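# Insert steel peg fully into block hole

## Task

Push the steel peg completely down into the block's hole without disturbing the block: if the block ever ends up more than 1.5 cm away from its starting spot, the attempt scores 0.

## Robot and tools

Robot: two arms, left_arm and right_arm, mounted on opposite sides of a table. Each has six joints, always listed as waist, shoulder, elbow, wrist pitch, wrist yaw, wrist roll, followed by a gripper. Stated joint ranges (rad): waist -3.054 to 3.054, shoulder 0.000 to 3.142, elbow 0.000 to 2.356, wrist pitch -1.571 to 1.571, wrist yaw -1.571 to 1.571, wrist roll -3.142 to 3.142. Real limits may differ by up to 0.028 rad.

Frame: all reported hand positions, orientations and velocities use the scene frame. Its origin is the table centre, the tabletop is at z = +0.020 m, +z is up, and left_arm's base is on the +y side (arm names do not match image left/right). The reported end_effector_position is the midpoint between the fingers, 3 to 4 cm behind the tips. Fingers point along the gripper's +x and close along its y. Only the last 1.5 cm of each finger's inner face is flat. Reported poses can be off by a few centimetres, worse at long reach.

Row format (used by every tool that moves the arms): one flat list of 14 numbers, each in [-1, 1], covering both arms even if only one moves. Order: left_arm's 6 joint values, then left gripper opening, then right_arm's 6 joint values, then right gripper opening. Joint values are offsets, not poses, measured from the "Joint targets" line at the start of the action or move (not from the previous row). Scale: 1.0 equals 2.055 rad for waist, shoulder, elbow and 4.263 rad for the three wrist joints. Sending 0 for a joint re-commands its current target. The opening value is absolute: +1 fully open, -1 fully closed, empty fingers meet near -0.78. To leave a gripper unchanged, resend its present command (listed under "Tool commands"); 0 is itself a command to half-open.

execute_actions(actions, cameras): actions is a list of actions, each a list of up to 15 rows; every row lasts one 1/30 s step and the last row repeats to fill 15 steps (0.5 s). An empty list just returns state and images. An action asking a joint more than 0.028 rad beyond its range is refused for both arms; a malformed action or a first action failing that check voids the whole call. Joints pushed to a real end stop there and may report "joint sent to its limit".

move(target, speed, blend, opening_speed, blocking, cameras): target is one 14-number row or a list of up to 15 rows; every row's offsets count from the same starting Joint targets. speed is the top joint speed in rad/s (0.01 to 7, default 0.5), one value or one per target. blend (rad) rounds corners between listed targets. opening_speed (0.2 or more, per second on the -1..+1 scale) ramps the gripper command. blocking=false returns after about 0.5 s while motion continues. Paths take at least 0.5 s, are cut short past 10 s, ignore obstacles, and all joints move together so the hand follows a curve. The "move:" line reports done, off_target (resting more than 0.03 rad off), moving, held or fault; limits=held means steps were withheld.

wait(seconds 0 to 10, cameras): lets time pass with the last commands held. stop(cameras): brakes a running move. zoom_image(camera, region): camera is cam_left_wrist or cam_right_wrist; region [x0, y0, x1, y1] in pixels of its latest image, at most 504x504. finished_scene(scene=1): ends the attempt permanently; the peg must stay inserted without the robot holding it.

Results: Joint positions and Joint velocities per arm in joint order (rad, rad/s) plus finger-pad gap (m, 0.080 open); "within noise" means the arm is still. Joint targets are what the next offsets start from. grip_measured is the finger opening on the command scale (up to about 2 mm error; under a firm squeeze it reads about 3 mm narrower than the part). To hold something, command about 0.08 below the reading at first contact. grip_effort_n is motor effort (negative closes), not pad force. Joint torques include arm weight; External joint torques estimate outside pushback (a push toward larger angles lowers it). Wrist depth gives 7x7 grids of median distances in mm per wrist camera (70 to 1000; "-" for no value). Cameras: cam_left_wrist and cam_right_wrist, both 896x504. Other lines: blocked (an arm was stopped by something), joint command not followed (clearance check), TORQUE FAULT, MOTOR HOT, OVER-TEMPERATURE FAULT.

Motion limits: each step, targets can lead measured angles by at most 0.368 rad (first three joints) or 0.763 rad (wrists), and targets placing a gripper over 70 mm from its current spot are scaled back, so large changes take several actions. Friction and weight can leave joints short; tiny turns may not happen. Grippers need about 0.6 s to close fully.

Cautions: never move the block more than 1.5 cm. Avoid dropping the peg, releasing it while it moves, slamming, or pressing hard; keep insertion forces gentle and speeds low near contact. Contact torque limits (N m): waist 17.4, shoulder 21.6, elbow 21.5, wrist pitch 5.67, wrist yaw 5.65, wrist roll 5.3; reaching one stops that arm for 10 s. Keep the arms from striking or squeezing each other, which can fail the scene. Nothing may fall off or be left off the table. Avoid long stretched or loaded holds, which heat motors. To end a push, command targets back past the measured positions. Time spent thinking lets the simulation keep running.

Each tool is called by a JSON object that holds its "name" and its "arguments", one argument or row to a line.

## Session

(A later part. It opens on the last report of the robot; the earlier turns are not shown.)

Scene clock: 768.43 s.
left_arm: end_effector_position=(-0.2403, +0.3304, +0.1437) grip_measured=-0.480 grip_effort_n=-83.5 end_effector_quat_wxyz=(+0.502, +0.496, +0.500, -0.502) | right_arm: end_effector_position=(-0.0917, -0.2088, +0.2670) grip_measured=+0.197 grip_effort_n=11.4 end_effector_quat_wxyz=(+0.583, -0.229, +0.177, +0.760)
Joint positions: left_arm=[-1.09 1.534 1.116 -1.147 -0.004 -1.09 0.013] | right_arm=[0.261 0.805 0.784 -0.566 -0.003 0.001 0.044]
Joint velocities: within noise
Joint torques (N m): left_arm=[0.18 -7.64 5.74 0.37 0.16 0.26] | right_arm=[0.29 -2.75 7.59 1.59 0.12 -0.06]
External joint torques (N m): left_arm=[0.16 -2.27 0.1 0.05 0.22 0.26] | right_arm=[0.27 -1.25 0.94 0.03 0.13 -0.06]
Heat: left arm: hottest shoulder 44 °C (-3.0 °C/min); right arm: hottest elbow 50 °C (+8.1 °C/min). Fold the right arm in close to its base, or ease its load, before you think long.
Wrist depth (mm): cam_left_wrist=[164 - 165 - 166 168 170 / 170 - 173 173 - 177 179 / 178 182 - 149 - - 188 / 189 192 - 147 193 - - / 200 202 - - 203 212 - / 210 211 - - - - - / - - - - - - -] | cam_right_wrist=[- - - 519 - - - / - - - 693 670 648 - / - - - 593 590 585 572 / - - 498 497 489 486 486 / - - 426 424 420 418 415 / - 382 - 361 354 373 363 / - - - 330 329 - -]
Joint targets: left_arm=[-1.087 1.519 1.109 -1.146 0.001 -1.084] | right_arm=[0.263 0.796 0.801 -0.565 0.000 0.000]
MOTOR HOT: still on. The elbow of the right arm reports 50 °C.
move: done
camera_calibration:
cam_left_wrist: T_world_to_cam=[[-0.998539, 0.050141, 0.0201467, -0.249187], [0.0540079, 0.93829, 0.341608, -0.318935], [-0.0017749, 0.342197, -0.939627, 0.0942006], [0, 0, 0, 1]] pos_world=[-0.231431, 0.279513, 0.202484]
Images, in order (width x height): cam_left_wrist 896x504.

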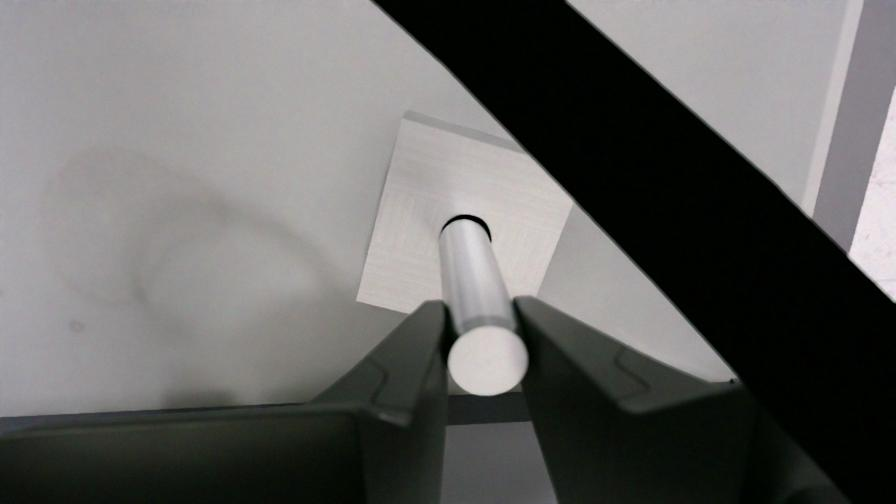

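{"name": "wait", "arguments": {
  "seconds": 0.1
}}

{"name": "zoom_image", "arguments": {
  "camera": "cam_left_wrist",
  "region": [400, 170, 540, 290]
}}

{"name": "zoom_image", "arguments": {
  "camera": "cam_right_wrist",
  "region": [380, 50, 560, 220]
}}

Scene clock: 795.47 s.
left_arm: end_effector_position=(-0.2402, +0.3304, +0.1437) grip_measured=-0.480 grip_effort_n=-83.5 end_effector_quat_wxyz=(+0.502, +0.496, +0.500, -0.502) | right_arm: end_effector_position=(-0.0917, -0.2088, +0.2670) grip_measured=+0.197 grip_effort_n=11.4 end_effector_quat_wxyz=(+0.583, -0.229, +0.177, +0.760)
Joint positions: left_arm=[-1.09 1.533 1.116 -1.147 -0.004 -1.09 0.013] | right_arm=[0.261 0.805 0.784 -0.566 -0.003 0.001 0.044]
Joint velocities: within noise
Joint torques (N m): left_arm=[0.14 -7.4 5.49 0.33 0.17 0.21] | right_arm=[0.23 -2.79 7.5 1.59 0.12 -0.06]
External joint torques (N m): left_arm=[0.11 -2.03 -0.11 0.01 0.23 0.21] | right_arm=[0.22 -1.32 0.85 0.03 0.13 -0.06]
Heat: left arm: hottest shoulder 48 °C (+3.0 °C/min); right arm: hottest elbow 52 °C (+9.1 °C/min). Fold the right arm in close to its base, or ease its load, before you think long.
Wrist depth (mm): cam_left_wrist=[164 - 165 - 166 169 170 / 171 - 173 172 - 176 178 / 179 182 - 149 - - 189 / 189 192 - 147 193 - - / 200 202 - - 202 210 - / 210 211 - - - - - / - - - - - - -] | cam_right_wrist=[- - - 522 - - - / - - - 695 662 653 - / - - - 589 588 582 574 / - - 495 492 490 489 481 / - - 426 421 419 416 415 / - 384 - 363 353 373 364 / - - - 330 329 - -]
Joint targets: left_arm=[-1.087 1.519 1.109 -1.146 0.001 -1.084] | right_arm=[0.263 0.796 0.801 -0.565 0.000 0.000]
Tool commands: left_gripper/opening=-0.65 right_gripper/opening=+0.2
MOTOR HOT: still on. The elbow of the right arm reports 52 °C.
wait: 0.10 s; at rest from the start
camera_calibration:
cam_left_wrist: T_world_to_cam=[[-0.998533, 0.0501373, 0.0204501, -0.249247], [0.0541078, 0.938367, 0.34138, -0.318887], [-0.00207379, 0.341986, -0.939703, 0.0942058], [0, 0, 0, 1]] pos_world=[-0.231432, 0.279512, 0.202484]
cam_right_wrist: T_world_to_cam=[[0.956752, 0.290383, -0.0173981, 0.167781], [0.214005, -0.743092, -0.634047, 0.0703853], [-0.197045, 0.602903, -0.773099, 0.394717], [0, 0, 0, 1]] pos_world=[-0.0978105, -0.234394, 0.352701]

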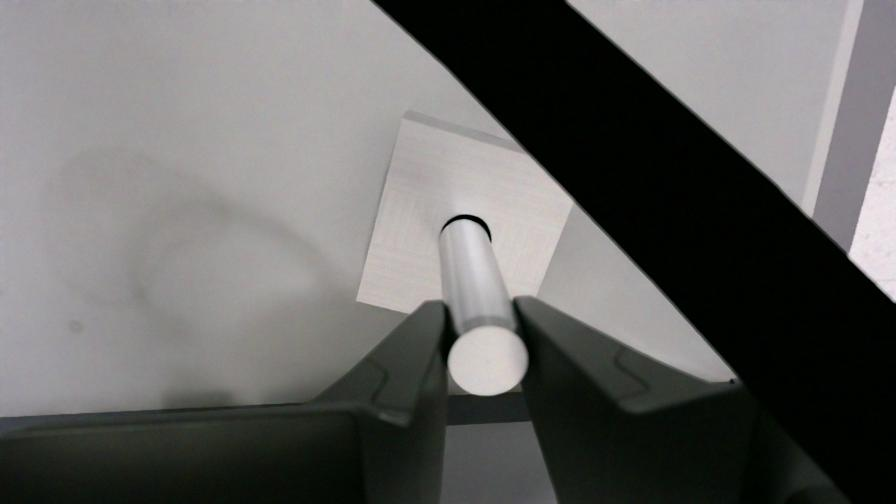

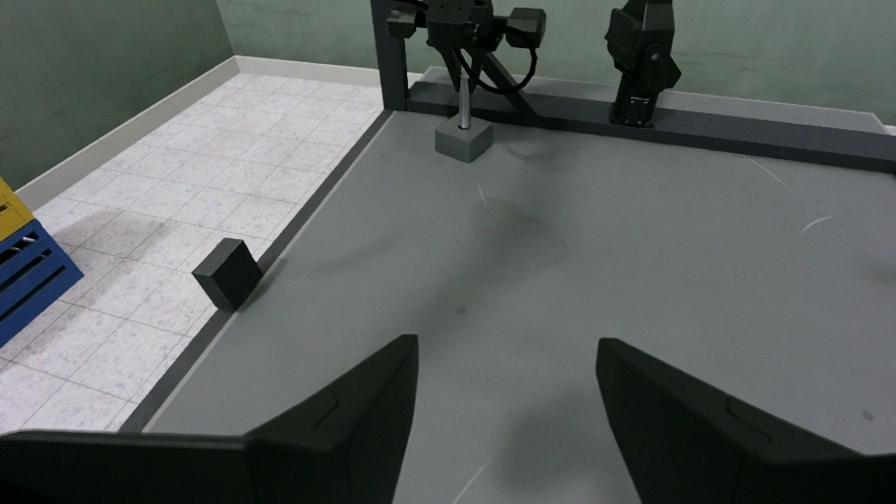

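Scaled by 3.600 from the camera's 896x504 image, which has a finer 1280x720 frame.

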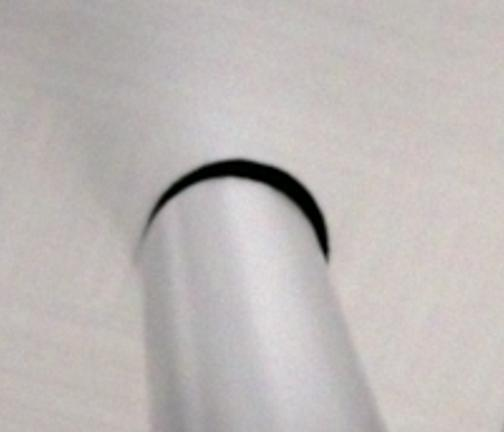

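Scaled by 2.800 from the camera's 896x504 image, which has a finer 1280x720 frame.

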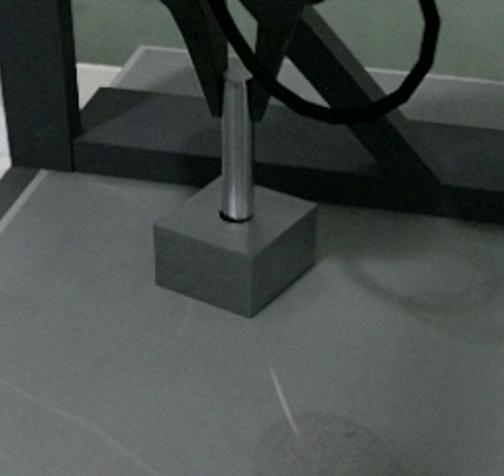

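{"name": "move", "arguments": {
  "target": [0, 0, 0, 0, 0, 0, -0.65, 0, 0.2939, -0.3655, 0.4492, 0, 0, 0.2],
  "speed": 0.9
}}

{"name": "zoom_image", "arguments": {
  "camera": "cam_left_wrist",
  "region": [430, 200, 510, 260]
}}

{"name": "zoom_image", "arguments": {
  "camera": "cam_right_wrist",
  "region": [380, 150, 540, 270]
}}

Scene clock: 836.63 s.
left_arm: end_effector_position=(-0.2402, +0.3304, +0.1437) grip_measured=-0.480 grip_effort_n=-83.5 end_effector_quat_wxyz=(+0.502, +0.496, +0.500, -0.502) | right_arm: end_effector_position=(-0.1025, -0.1680, +0.1810) grip_measured=+0.197 grip_effort_n=11.4 end_effector_quat_wxyz=(+0.609, +0.005, -0.003, +0.794)
Joint positions: left_arm=[-1.09 1.533 1.116 -1.147 -0.004 -1.09 0.013] | right_arm=[0.261 1.393 0.058 1.347 -0.003 0.001 0.044]
Joint velocities: within noise
Joint torques (N m): left_arm=[0.18 -7.55 5.66 0.41 0.14 0.22] | right_arm=[0.33 -2.24 2.81 1.9 0.17 -0.1]
External joint torques (N m): left_arm=[0.16 -2.26 0.07 0.08 0.19 0.22] | right_arm=[0.35 0.56 -1.32 0.24 0.17 -0.1]
Heat: left arm: hottest shoulder 50 °C (+4.0 °C/min); right arm: hottest elbow 53 °C (+2.0 °C/min). Fold the left arm in close to its base, or ease its load, before you think long. Fold the right arm in close to its base, or ease its load, before you think long.
Wrist depth (mm): cam_left_wrist=[164 - 164 - 166 169 169 / 171 - 173 172 - 176 178 / 179 182 - 149 - - 188 / 189 192 - 147 193 - - / 200 202 - - 202 211 - / 210 211 - - - - - / - - - - - - -] | cam_right_wrist=[- - - - 612 - - / - - - 546 - - - / - - - 553 - - - / - - - 691 - - - / - - - 629 658 635 689 / - - - 442 415 501 467 / - - - 354 356 - -]
Joint targets: left_arm=[-1.087 1.519 1.109 -1.146 0.001 -1.084] | right_arm=[0.263 1.400 0.050 1.350 0.000 0.000]
MOTOR HOT: the shoulder of the left arm reports 50 °C; the controller stops that arm at 95 °C. To cool a motor, set the load down, stop pushing, or move to a pose that needs little force.
MOTOR HOT: still on. The elbow of the right arm reports 53 °C.
move: done
camera_calibration:
cam_left_wrist: T_world_to_cam=[[-0.998533, 0.0501373, 0.0204501, -0.249247], [0.0541078, 0.938367, 0.34138, -0.318887], [-0.00207379, 0.341986, -0.939703, 0.0942058], [0, 0, 0, 1]] pos_world=[-0.231432, 0.279512, 0.202484]
cam_right_wrist: T_world_to_cam=[[0.955846, 0.293814, 0.00558826, 0.161079], [0.0877434, -0.267198, -0.959639, 0.174413], [-0.280462, 0.917757, -0.28118, 0.256776], [0, 0, 0, 1]] pos_world=[-0.0972542, -0.236383, 0.238673]

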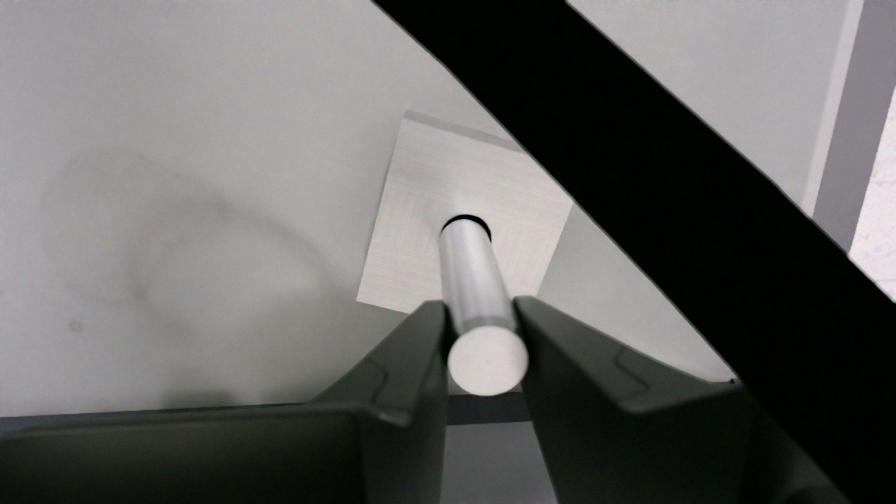

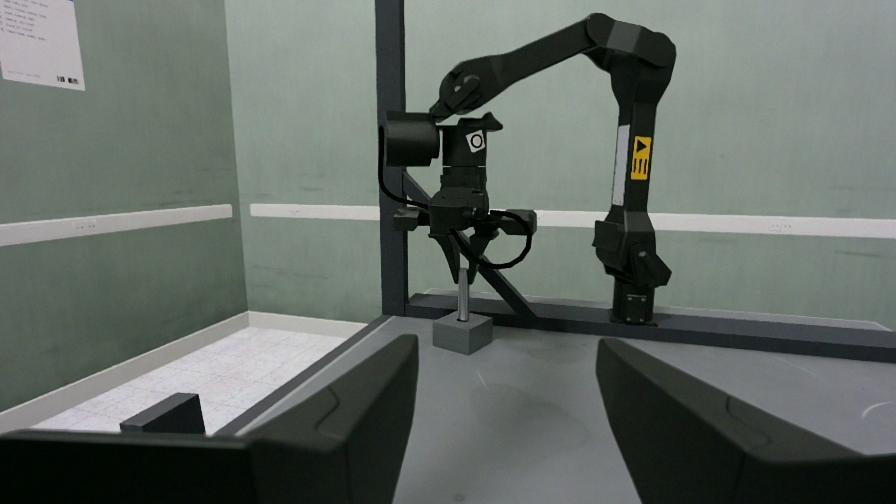

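Scaled by 6.300 from the camera's 896x504 image, which has a finer 1280x720 frame.

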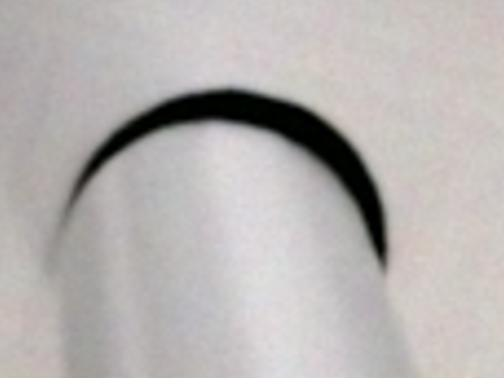

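Scaled by 3.150 from the camera's 896x504 image, which has a finer 1280x720 frame.

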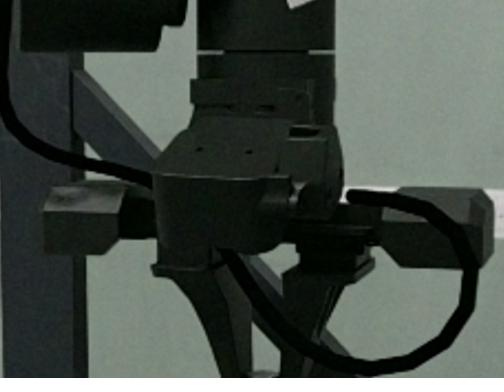

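{"name": "move", "arguments": {
  "target": [0, 0, -0.00584, 0.00415, 0.0007, 0, -0.65, 0, 0, 0, 0, 0, 0, 0.2],
  "speed": 0.05
}}

{"name": "zoom_image", "arguments": {
  "camera": "cam_left_wrist",
  "region": [430, 200, 510, 260]
}}

{"name": "zoom_image", "arguments": {
  "camera": "cam_right_wrist",
  "region": [420, 255, 510, 365]
}}

Scene clock: 856.03 s.
left_arm: end_effector_position=(-0.2409, +0.3303, +0.1410) grip_measured=-0.480 grip_effort_n=-83.5 end_effector_quat_wxyz=(+0.501, +0.495, +0.502, -0.503) | right_arm: end_effector_position=(-0.1025, -0.1680, +0.1809) grip_measured=+0.197 grip_effort_n=11.4 end_effector_quat_wxyz=(+0.609, +0.005, -0.003, +0.794)
Joint positions: left_arm=[-1.09 1.533 1.105 -1.13 -0.002 -1.09 0.013] | right_arm=[0.261 1.393 0.058 1.347 -0.003 0.001 0.044]
Joint velocities: within noise
Joint torques (N m): left_arm=[0.2 -7.3 5.45 0.47 0.17 0.2] | right_arm=[0.26 -1.99 2.71 1.89 0.13 -0.07]
External joint torques (N m): left_arm=[0.2 -1.97 -0.13 0.14 0.21 0.2] | right_arm=[0.27 0.81 -1.41 0.24 0.12 -0.08]
Heat: left arm: hottest shoulder 50 °C (+2.0 °C/min); right arm: hottest wrist pitch 50 °C (+4.1 °C/min). Fold the left arm in close to its base, or ease its load, before you think long. Fold the right arm in close to its base, or ease its load, before you think long.
Wrist depth (mm): cam_left_wrist=[160 - 162 - 164 167 168 / 168 - 171 170 - 174 176 / 176 179 - 146 - - 187 / 185 188 - 150 191 - - / 196 199 - - 200 208 - / 206 207 - - - - - / - - - - - - -] | cam_right_wrist=[- - - - 599 - - / - - - 541 - - - / - - - 551 - - - / - - - 590 - - - / - - - 636 662 629 689 / - - - 441 418 503 467 / - - - 355 356 - -]
Joint targets: left_arm=[-1.087 1.519 1.097 -1.128 0.004 -1.084] | right_arm=[0.263 1.400 0.050 1.350 0.000 0.000]
MOTOR HOT: still on. The shoulder of the left arm reports 50 °C.
MOTOR HOT: still on. The wrist pitch of the right arm reports 50 °C.
move: done
camera_calibration:
cam_left_wrist: T_world_to_cam=[[-0.998416, 0.0497727, 0.0262362, -0.25054], [0.0557393, 0.938529, 0.340672, -0.317471], [-0.00766722, 0.341594, -0.939816, 0.0905012], [0, 0, 0, 1]] pos_world=[-0.231753, 0.279511, 0.199781]
cam_right_wrist: T_world_to_cam=[[0.955839, 0.293837, 0.00555882, 0.161091], [0.087838, -0.267581, -0.959523, 0.174208], [-0.280456, 0.917638, -0.281574, 0.256815], [0, 0, 0, 1]] pos_world=[-0.0972542, -0.236383, 0.238574]

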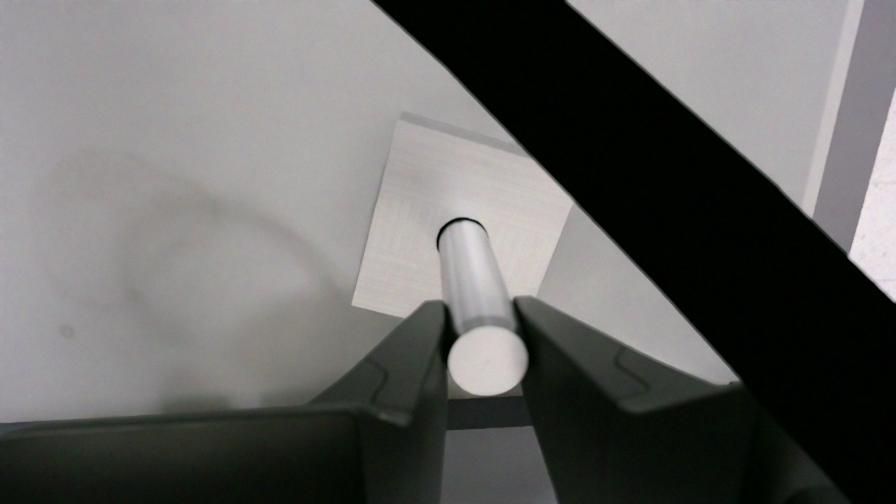

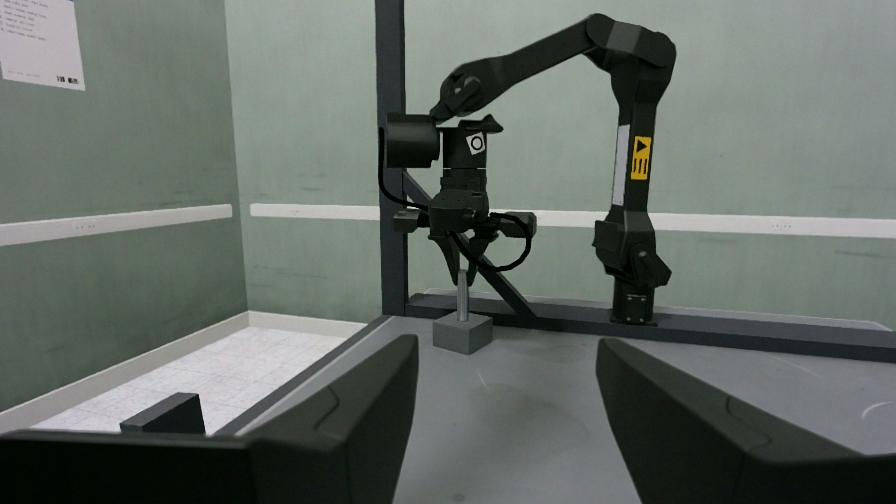

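Scaled by 6.300 from the camera's 896x504 image, which has a finer 1280x720 frame.

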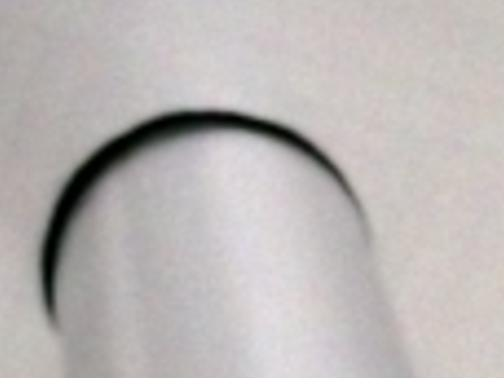

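Scaled by 4.582 from the camera's 896x504 image, which has a finer 1280x720 frame.

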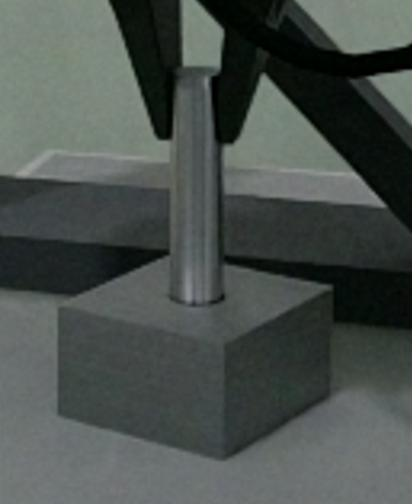

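{"name": "move", "arguments": {
  "target": [
    [0, 0.0107, 0, 0, 0, 0, -0.65, 0, 0, 0, 0, 0, 0, 0.2],
    [0, 0.01479, -0.01285, 0.00751, 0, 0, -0.65, 0, 0, 0, 0, 0, 0, 0.2]
  ],
  "speed": [0.05, 0.03]
}}

{"name": "zoom_image", "arguments": {
  "camera": "cam_left_wrist",
  "region": [430, 200, 510, 260]
}}

{"name": "zoom_image", "arguments": {
  "camera": "cam_right_wrist",
  "region": [420, 255, 510, 365]
}}

Scene clock: 884.17 s.
left_arm: end_effector_position=(-0.2409, +0.3304, +0.1326) grip_measured=-0.480 grip_effort_n=-83.5 end_effector_quat_wxyz=(+0.501, +0.495, +0.502, -0.503) | right_arm: end_effector_position=(-0.1025, -0.1680, +0.1809) grip_measured=+0.197 grip_effort_n=11.4 end_effector_quat_wxyz=(+0.609, +0.005, -0.003, +0.794)
Joint positions: left_arm=[-1.09 1.541 1.078 -1.097 -0.002 -1.09 0.013] | right_arm=[0.261 1.393 0.058 1.347 -0.003 0.001 0.044]
Joint velocities: within noise
Joint torques (N m): left_arm=[-0.04 -4.72 5.74 0.4 0.18 0.21] | right_arm=[-0.05 -2.12 2.84 1.9 0.08 -0.1]
External joint torques (N m): left_arm=[-0.03 0.67 0.2 0.09 0.22 0.21] | right_arm=[-0.05 0.69 -1.32 0.25 0.09 -0.11]
Heat: left arm: hottest shoulder 50 °C (+0.0 °C/min); right arm: hottest wrist pitch 52 °C (+6.1 °C/min). Fold the left arm in close to its base, or ease its load, before you think long. Fold the right arm in close to its base, or ease its load, before you think long.
Wrist depth (mm): cam_left_wrist=[154 - 155 - 156 158 160 / 160 - 162 162 - 166 169 / 168 170 - 137 140 - 177 / 177 179 - 142 182 - 188 / 187 189 - - 190 199 - / 197 197 - - - - - / - - - - - - -] | cam_right_wrist=[- - - - 612 - - / - - - 541 - - - / - - - 559 - - - / - - - 588 - - - / - - - 629 659 636 685 / - - - 442 415 502 466 / - - - 354 354 - -]
Joint targets: left_arm=[-1.087 1.549 1.071 -1.096 0.004 -1.084] | right_arm=[0.263 1.400 0.050 1.350 0.000 0.000]
MOTOR HOT: still on. The shoulder of the left arm reports 50 °C.
MOTOR HOT: still on. The wrist pitch of the right arm reports 52 °C.
move: done
camera_calibration:
cam_left_wrist: T_world_to_cam=[[-0.998446, 0.0497386, 0.0251182, -0.250096], [0.0553327, 0.93817, 0.341725, -0.314775], [-0.00656821, 0.342584, -0.939464, 0.0824228], [0, 0, 0, 1]] pos_world=[-0.231749, 0.279515, 0.191282]
cam_right_wrist: T_world_to_cam=[[0.955839, 0.293837, 0.00555882, 0.161091], [0.087838, -0.267581, -0.959523, 0.174208], [-0.280456, 0.917638, -0.281574, 0.256815], [0, 0, 0, 1]] pos_world=[-0.0972542, -0.236383, 0.238574]

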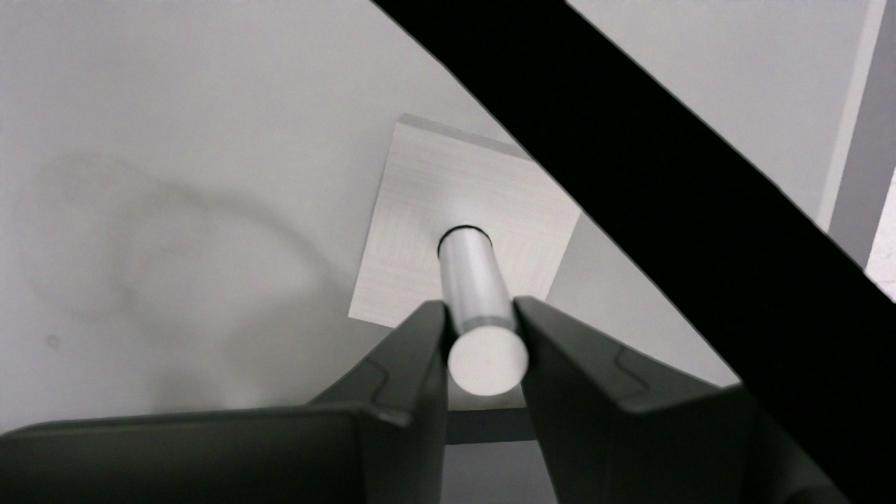

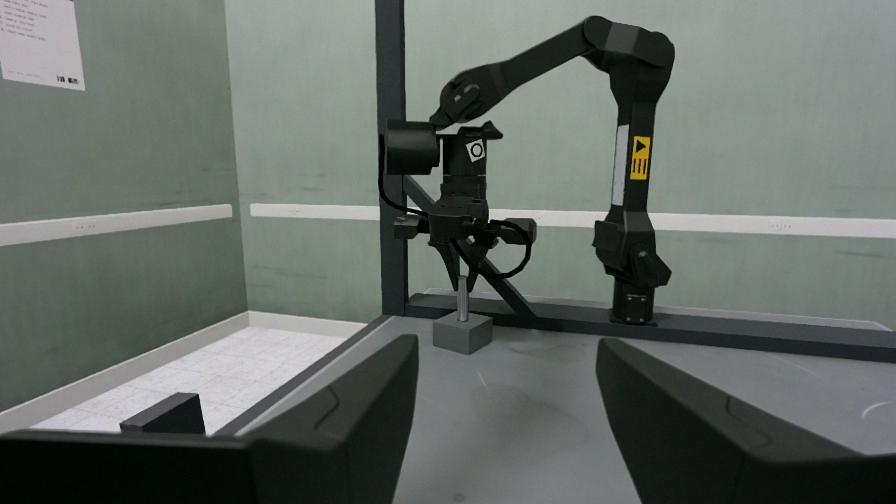

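Scaled by 6.300 from the camera's 896x504 image, which has a finer 1280x720 frame.

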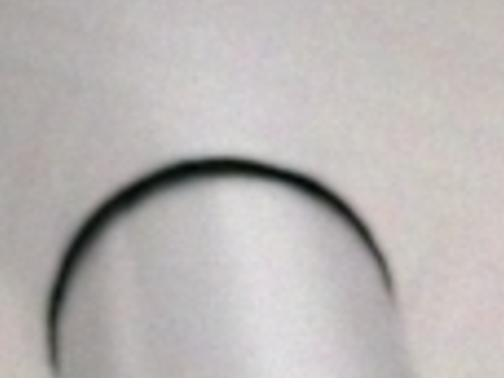

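Scaled by 4.582 from the camera's 896x504 image, which has a finer 1280x720 frame.

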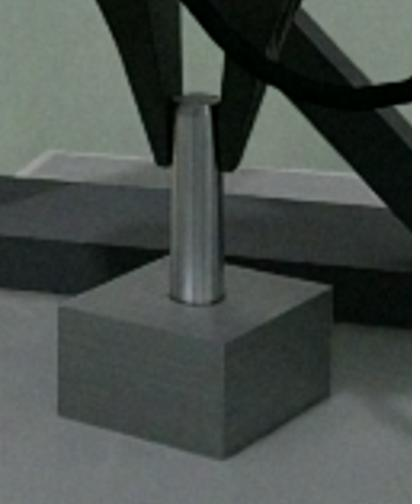

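{"name": "move", "arguments": {
  "target": [
    [0, 0.0068, -0.02134, 0.01356, 0, 0, -0.65, 0, 0, 0, 0, 0, 0, 0.2],
    [0, 0.01267, -0.03575, 0.02334, 0, 0, -0.65, 0, 0, 0, 0, 0, 0, 0.2]
  ],
  "speed": [0.04, 0.04],
  "blend": [0.01, 0]
}}

{"name": "zoom_image", "arguments": {
  "camera": "cam_right_wrist",
  "region": [420, 255, 510, 365]
}}

{"name": "zoom_image", "arguments": {
  "camera": "cam_left_wrist",
  "region": [410, 200, 550, 340]
}}

Scene clock: 907.40 s.
left_arm: end_effector_position=(-0.2410, +0.3304, +0.1094) grip_measured=-0.480 grip_effort_n=-83.5 end_effector_quat_wxyz=(+0.500, +0.495, +0.502, -0.503) | right_arm: end_effector_position=(-0.1025, -0.1680, +0.1809) grip_measured=+0.197 grip_effort_n=11.4 end_effector_quat_wxyz=(+0.609, +0.005, -0.003, +0.794)
Joint positions: left_arm=[-1.09 1.565 1.007 -1.001 -0.002 -1.09 0.013] | right_arm=[0.261 1.393 0.058 1.347 -0.003 0.001 0.044]
Joint velocities: within noise
Joint torques (N m): left_arm=[-0.02 -4.76 4.98 0.62 0.19 0.22] | right_arm=[0.09 -2.16 2.64 1.86 0.18 -0.12]
External joint torques (N m): left_arm=[-0.02 0.63 -0.45 0.29 0.24 0.22] | right_arm=[0.09 0.64 -1.46 0.2 0.18 -0.12]
Heat: left arm: hottest shoulder 45 °C (-5.1 °C/min); right arm: hottest wrist pitch 53 °C (+4.0 °C/min). Fold the right arm in close to its base, or ease its load, before you think long.
Wrist depth (mm): cam_left_wrist=[133 - 134 - 136 138 139 / 137 - 140 141 - 143 146 / 145 147 - 114 117 - 154 / 153 155 - 120 122 - 163 / 162 163 - - 126 172 - / 170 171 - - - - - / - - - - - - -] | cam_right_wrist=[- - - - - - - / - - - 673 - - - / - - - 553 - - - / - - - 580 - - - / - - - 597 664 634 701 / - - - 441 413 499 466 / - - - 356 352 - -]
Joint targets: left_arm=[-1.087 1.575 0.997 -0.997 0.004 -1.084] | right_arm=[0.263 1.400 0.050 1.350 0.000 0.000]
MOTOR HOT: still on. The wrist pitch of the right arm reports 53 °C.
MOTOR HOT: cleared for the motors of the left arm.
move: done
camera_calibration:
cam_left_wrist: T_world_to_cam=[[-0.998425, 0.0498298, 0.0257637, -0.249743], [0.0556363, 0.938308, 0.341296, -0.306676], [-0.00716755, 0.342192, -0.939603, 0.0607489], [0, 0, 0, 1]] pos_world=[-0.231852, 0.279413, 0.168181]
cam_right_wrist: T_world_to_cam=[[0.955839, 0.293837, 0.00555882, 0.161091], [0.087838, -0.267581, -0.959523, 0.174208], [-0.280456, 0.917638, -0.281574, 0.256815], [0, 0, 0, 1]] pos_world=[-0.0972542, -0.236383, 0.238574]

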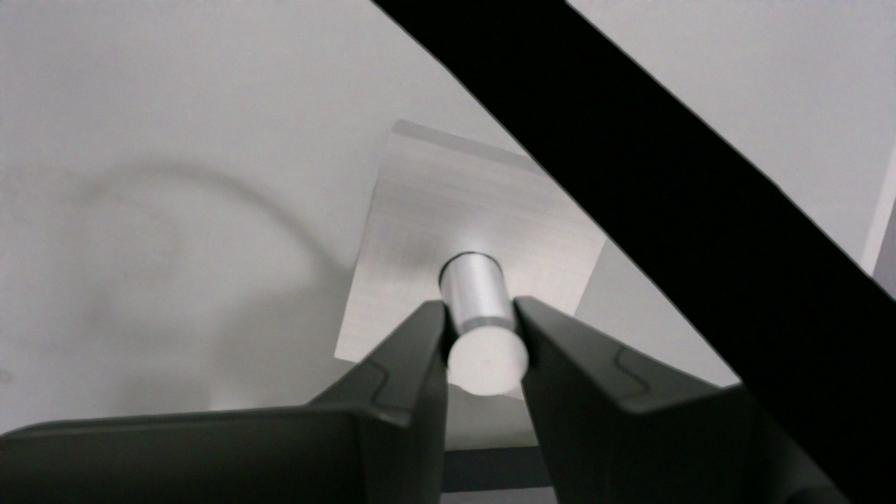

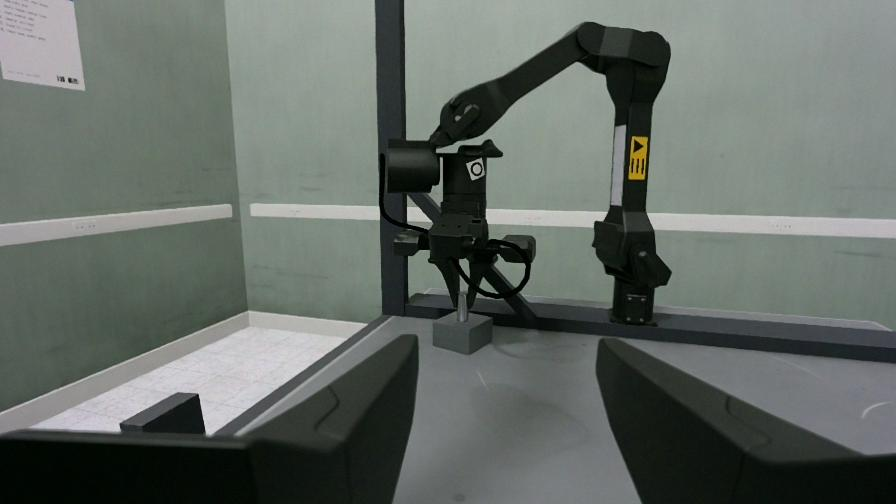

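Scaled by 4.582 from the camera's 896x504 image, which has a finer 1280x720 frame.

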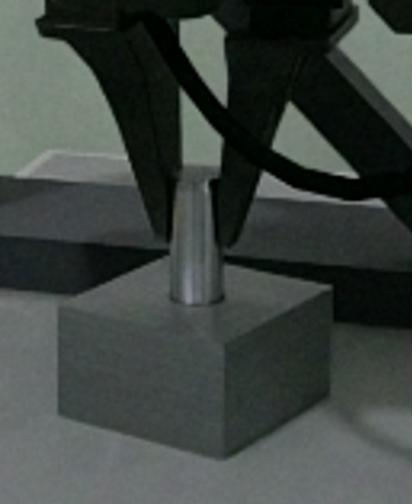

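Scaled by 3.600 from the camera's 896x504 image, which has a finer 1280x720 frame.

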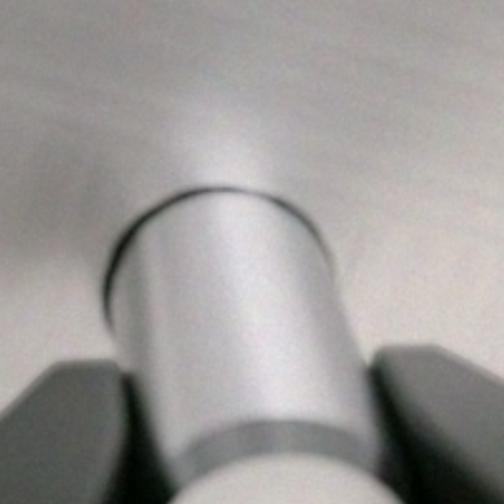

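{"name": "move", "arguments": {
  "target": [0, 0.00176, -0.00433, 0.00293, 0, 0, -0.65, 0, 0, 0, 0, 0, 0, 0.2],
  "speed": 0.02,
  "cameras": ["cam_right_wrist"]
}}

{"name": "zoom_image", "arguments": {
  "camera": "cam_right_wrist",
  "region": [420, 255, 510, 365]
}}

Scene clock: 915.00 s.
left_arm: end_effector_position=(-0.2410, +0.3303, +0.1087) grip_measured=-0.480 grip_effort_n=-83.5 end_effector_quat_wxyz=(+0.500, +0.495, +0.502, -0.503) | right_arm: end_effector_position=(-0.1025, -0.1680, +0.1809) grip_measured=+0.197 grip_effort_n=11.4 end_effector_quat_wxyz=(+0.609, +0.005, -0.003, +0.794)
Joint positions: left_arm=[-1.09 1.565 1.004 -0.997 -0.002 -1.09 0.013] | right_arm=[0.261 1.393 0.058 1.347 -0.003 0.001 0.044]
Joint velocities: within noise
Joint torques (N m): left_arm=[0.26 -4.26 4.14 1.29 0.17 0.23] | right_arm=[0.42 -2.08 2.69 1.88 0.1 -0.05]
External joint torques (N m): left_arm=[0.25 1.21 -1.32 0.97 0.22 0.23] | right_arm=[0.44 0.71 -1.42 0.24 0.09 -0.06]
Heat: left arm: hottest shoulder 45 °C (-5.0 °C/min); right arm: hottest wrist pitch 53 °C (+3.0 °C/min). Fold the right arm in close to its base, or ease its load, before you think long.
Wrist depth (mm): cam_left_wrist=[133 - 134 - 136 138 139 / 137 - 140 141 - 144 146 / 145 146 - 115 118 - 155 / 153 155 - 120 122 - 163 / 162 163 - - 126 172 - / 169 171 - - - - - / - - - - - - -] | cam_right_wrist=[- - - - - - - / - - - 678 - - - / - - - 553 - - - / - - - 582 - - - / - - - 597 654 633 684 / - - - 441 417 500 467 / - - - 354 355 - -]
Joint targets: left_arm=[-1.087 1.579 0.989 -0.984 0.004 -1.084] | right_arm=[0.263 1.400 0.050 1.350 0.000 0.000]
MOTOR HOT: still on. The wrist pitch of the right arm reports 53 °C.
move: done
camera_calibration:
cam_right_wrist: T_world_to_cam=[[0.955839, 0.293837, 0.00555882, 0.161091], [0.087838, -0.267581, -0.959523, 0.174208], [-0.280456, 0.917638, -0.281574, 0.256815], [0, 0, 0, 1]] pos_world=[-0.0972542, -0.236383, 0.238574]
Images, in order (width x height): cam_right_wrist 896x504.

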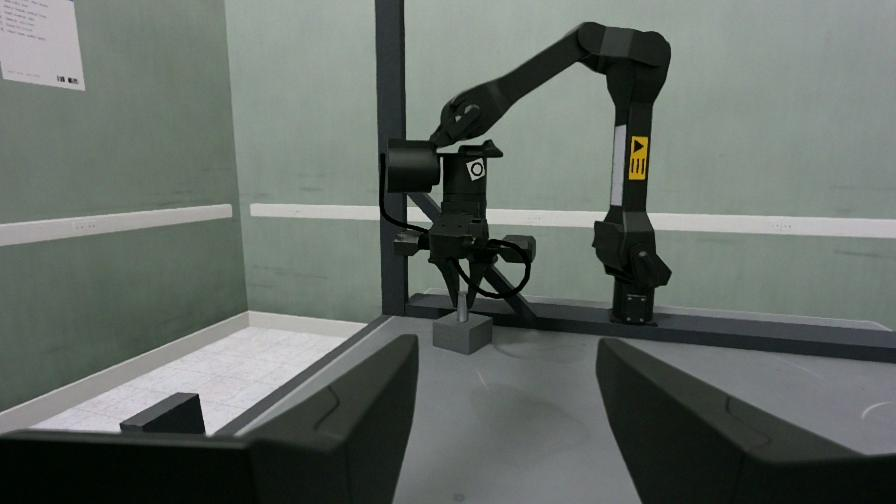

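Scaled by 4.582 from the camera's 896x504 image, which has a finer 1280x720 frame.

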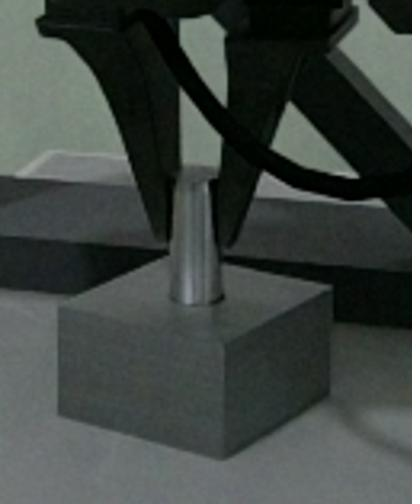

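{"name": "move", "arguments": {
  "target": [
    [0, -0.00195, 0.00389, -0.00305, 0, 0, -0.65, 0, 0, 0, 0, 0, 0, 0.2],
    [0, -0.00195, 0.00389, -0.00305, 0, 0, -0.1, 0, 0, 0, 0, 0, 0, 0.2],
    [0, -0.01363, 0.01217, -0.00305, 0, 0, -0.1, 0, 0, 0, 0, 0, 0, 0.2],
    [0, -0.02637, 0.04978, -0.02733, 0, 0, -0.1, 0, 0, 0, 0, 0, 0, 0.2],
    [0, -0.03601, 0.10891, -0.06047, 0, 0, -0.1, 0, 0, 0, 0, 0, 0, 0.2]
  ],
  "speed": [0.05, 0.05, 0.05, 0.1, 0.25],
  "opening_speed": 1.0
}}

{"name": "zoom_image", "arguments": {
  "camera": "cam_right_wrist",
  "region": [420, 255, 510, 365]
}}

{"name": "zoom_image", "arguments": {
  "camera": "cam_left_wrist",
  "region": [380, 150, 560, 310]
}}

Scene clock: 947.13 s.
left_arm: end_effector_position=(-0.2413, +0.3303, +0.1697) grip_measured=-0.102 grip_effort_n=15.6 end_effector_quat_wxyz=(+0.500, +0.493, +0.503, -0.505) | right_arm: end_effector_position=(-0.1025, -0.1680, +0.1809) grip_measured=+0.197 grip_effort_n=11.4 end_effector_quat_wxyz=(+0.609, +0.005, -0.003, +0.794)
Joint positions: left_arm=[-1.09 1.515 1.202 -1.24 -0.001 -1.09 0.03] | right_arm=[0.261 1.393 0.058 1.347 -0.003 0.001 0.044]
Joint velocities: within noise
Joint torques (N m): left_arm=[0.22 -6.9 7.93 0.18 0.16 0.24] | right_arm=[0.22 -2.04 2.99 1.87 0.11 -0.07]
External joint torques (N m): left_arm=[0.21 -1.56 2.23 -0.15 0.22 0.24] | right_arm=[0.23 0.73 -1.11 0.22 0.1 -0.08]
Heat: left arm: hottest shoulder 44 °C (-5.1 °C/min); right arm: hottest wrist pitch 53 °C (+1.0 °C/min). Fold the right arm in close to its base, or ease its load, before you think long.
Wrist depth (mm): cam_left_wrist=[186 187 - 190 - 194 200 / 193 195 - 198 203 - 941 / 204 205 207 - 211 - - / 213 216 219 - 225 227 - / 225 228 228 105 - 239 - / 229 236 - 227 - - - / - - - 237 - - -] | cam_right_wrist=[- - - - 585 - - / - - - 539 - - - / - - - 559 - - - / - - - - - - - / - - - 633 663 632 684 / - - - 439 415 496 466 / - - - 353 354 - -]
Joint targets: left_arm=[-1.087 1.505 1.212 -1.242 0.004 -1.084] | right_arm=[0.263 1.400 0.050 1.350 0.000 0.000]
MOTOR HOT: still on. The wrist pitch of the right arm reports 53 °C.
move: done
camera_calibration:
cam_left_wrist: T_world_to_cam=[[-0.998245, 0.0499129, 0.031882, -0.252508], [0.0577681, 0.939273, 0.338274, -0.326528], [-0.0130617, 0.339522, -0.940508, 0.116928], [0, 0, 0, 1]] pos_world=[-0.231675, 0.279603, 0.228478]
cam_right_wrist: T_world_to_cam=[[0.955839, 0.293837, 0.00555882, 0.161091], [0.087838, -0.267581, -0.959523, 0.174208], [-0.280456, 0.917638, -0.281574, 0.256815], [0, 0, 0, 1]] pos_world=[-0.0972542, -0.236383, 0.238574]

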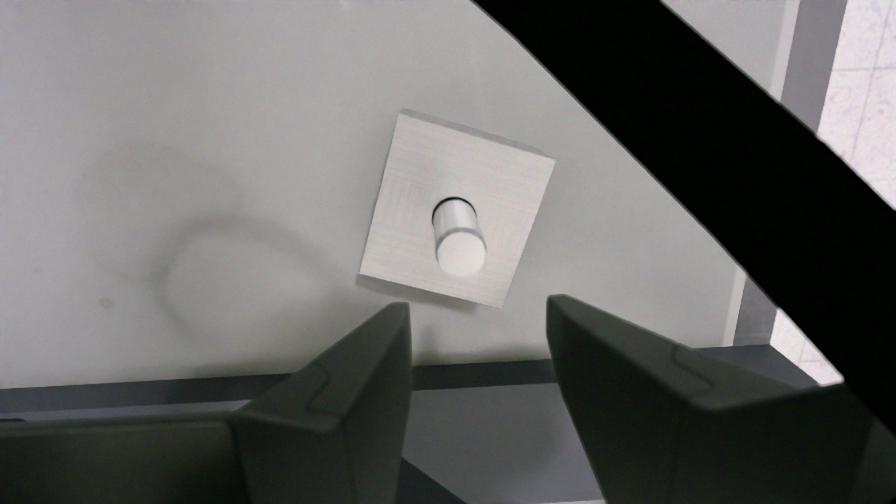

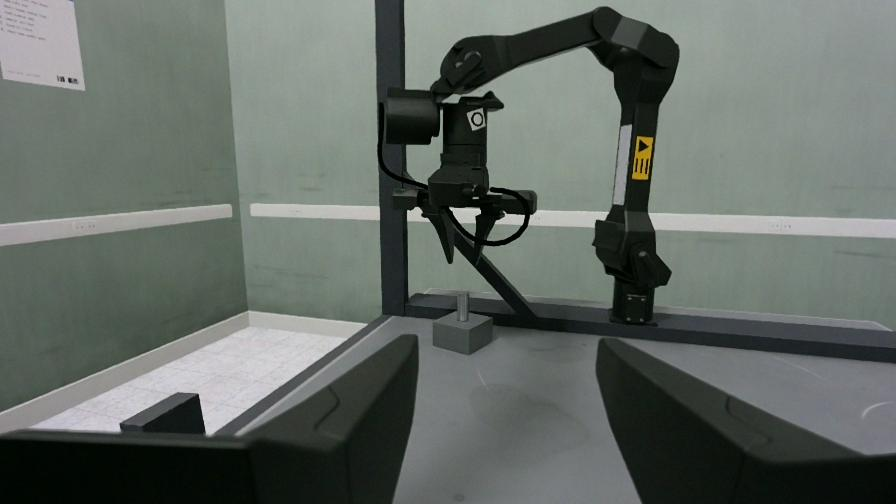

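Scaled by 4.582 from the camera's 896x504 image, which has a finer 1280x720 frame.

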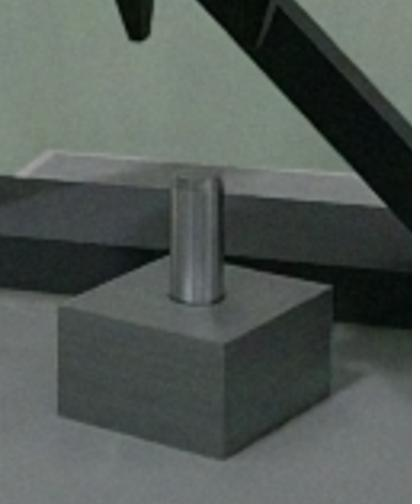

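Scaled by 2.800 from the camera's 896x504 image, which has a finer 1280x720 frame.

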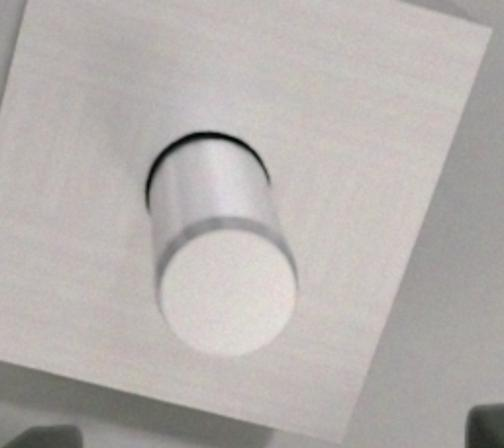

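{"name": "finished_scene", "arguments": {
  "scene": 1
}}

The scene is finished: the task was done.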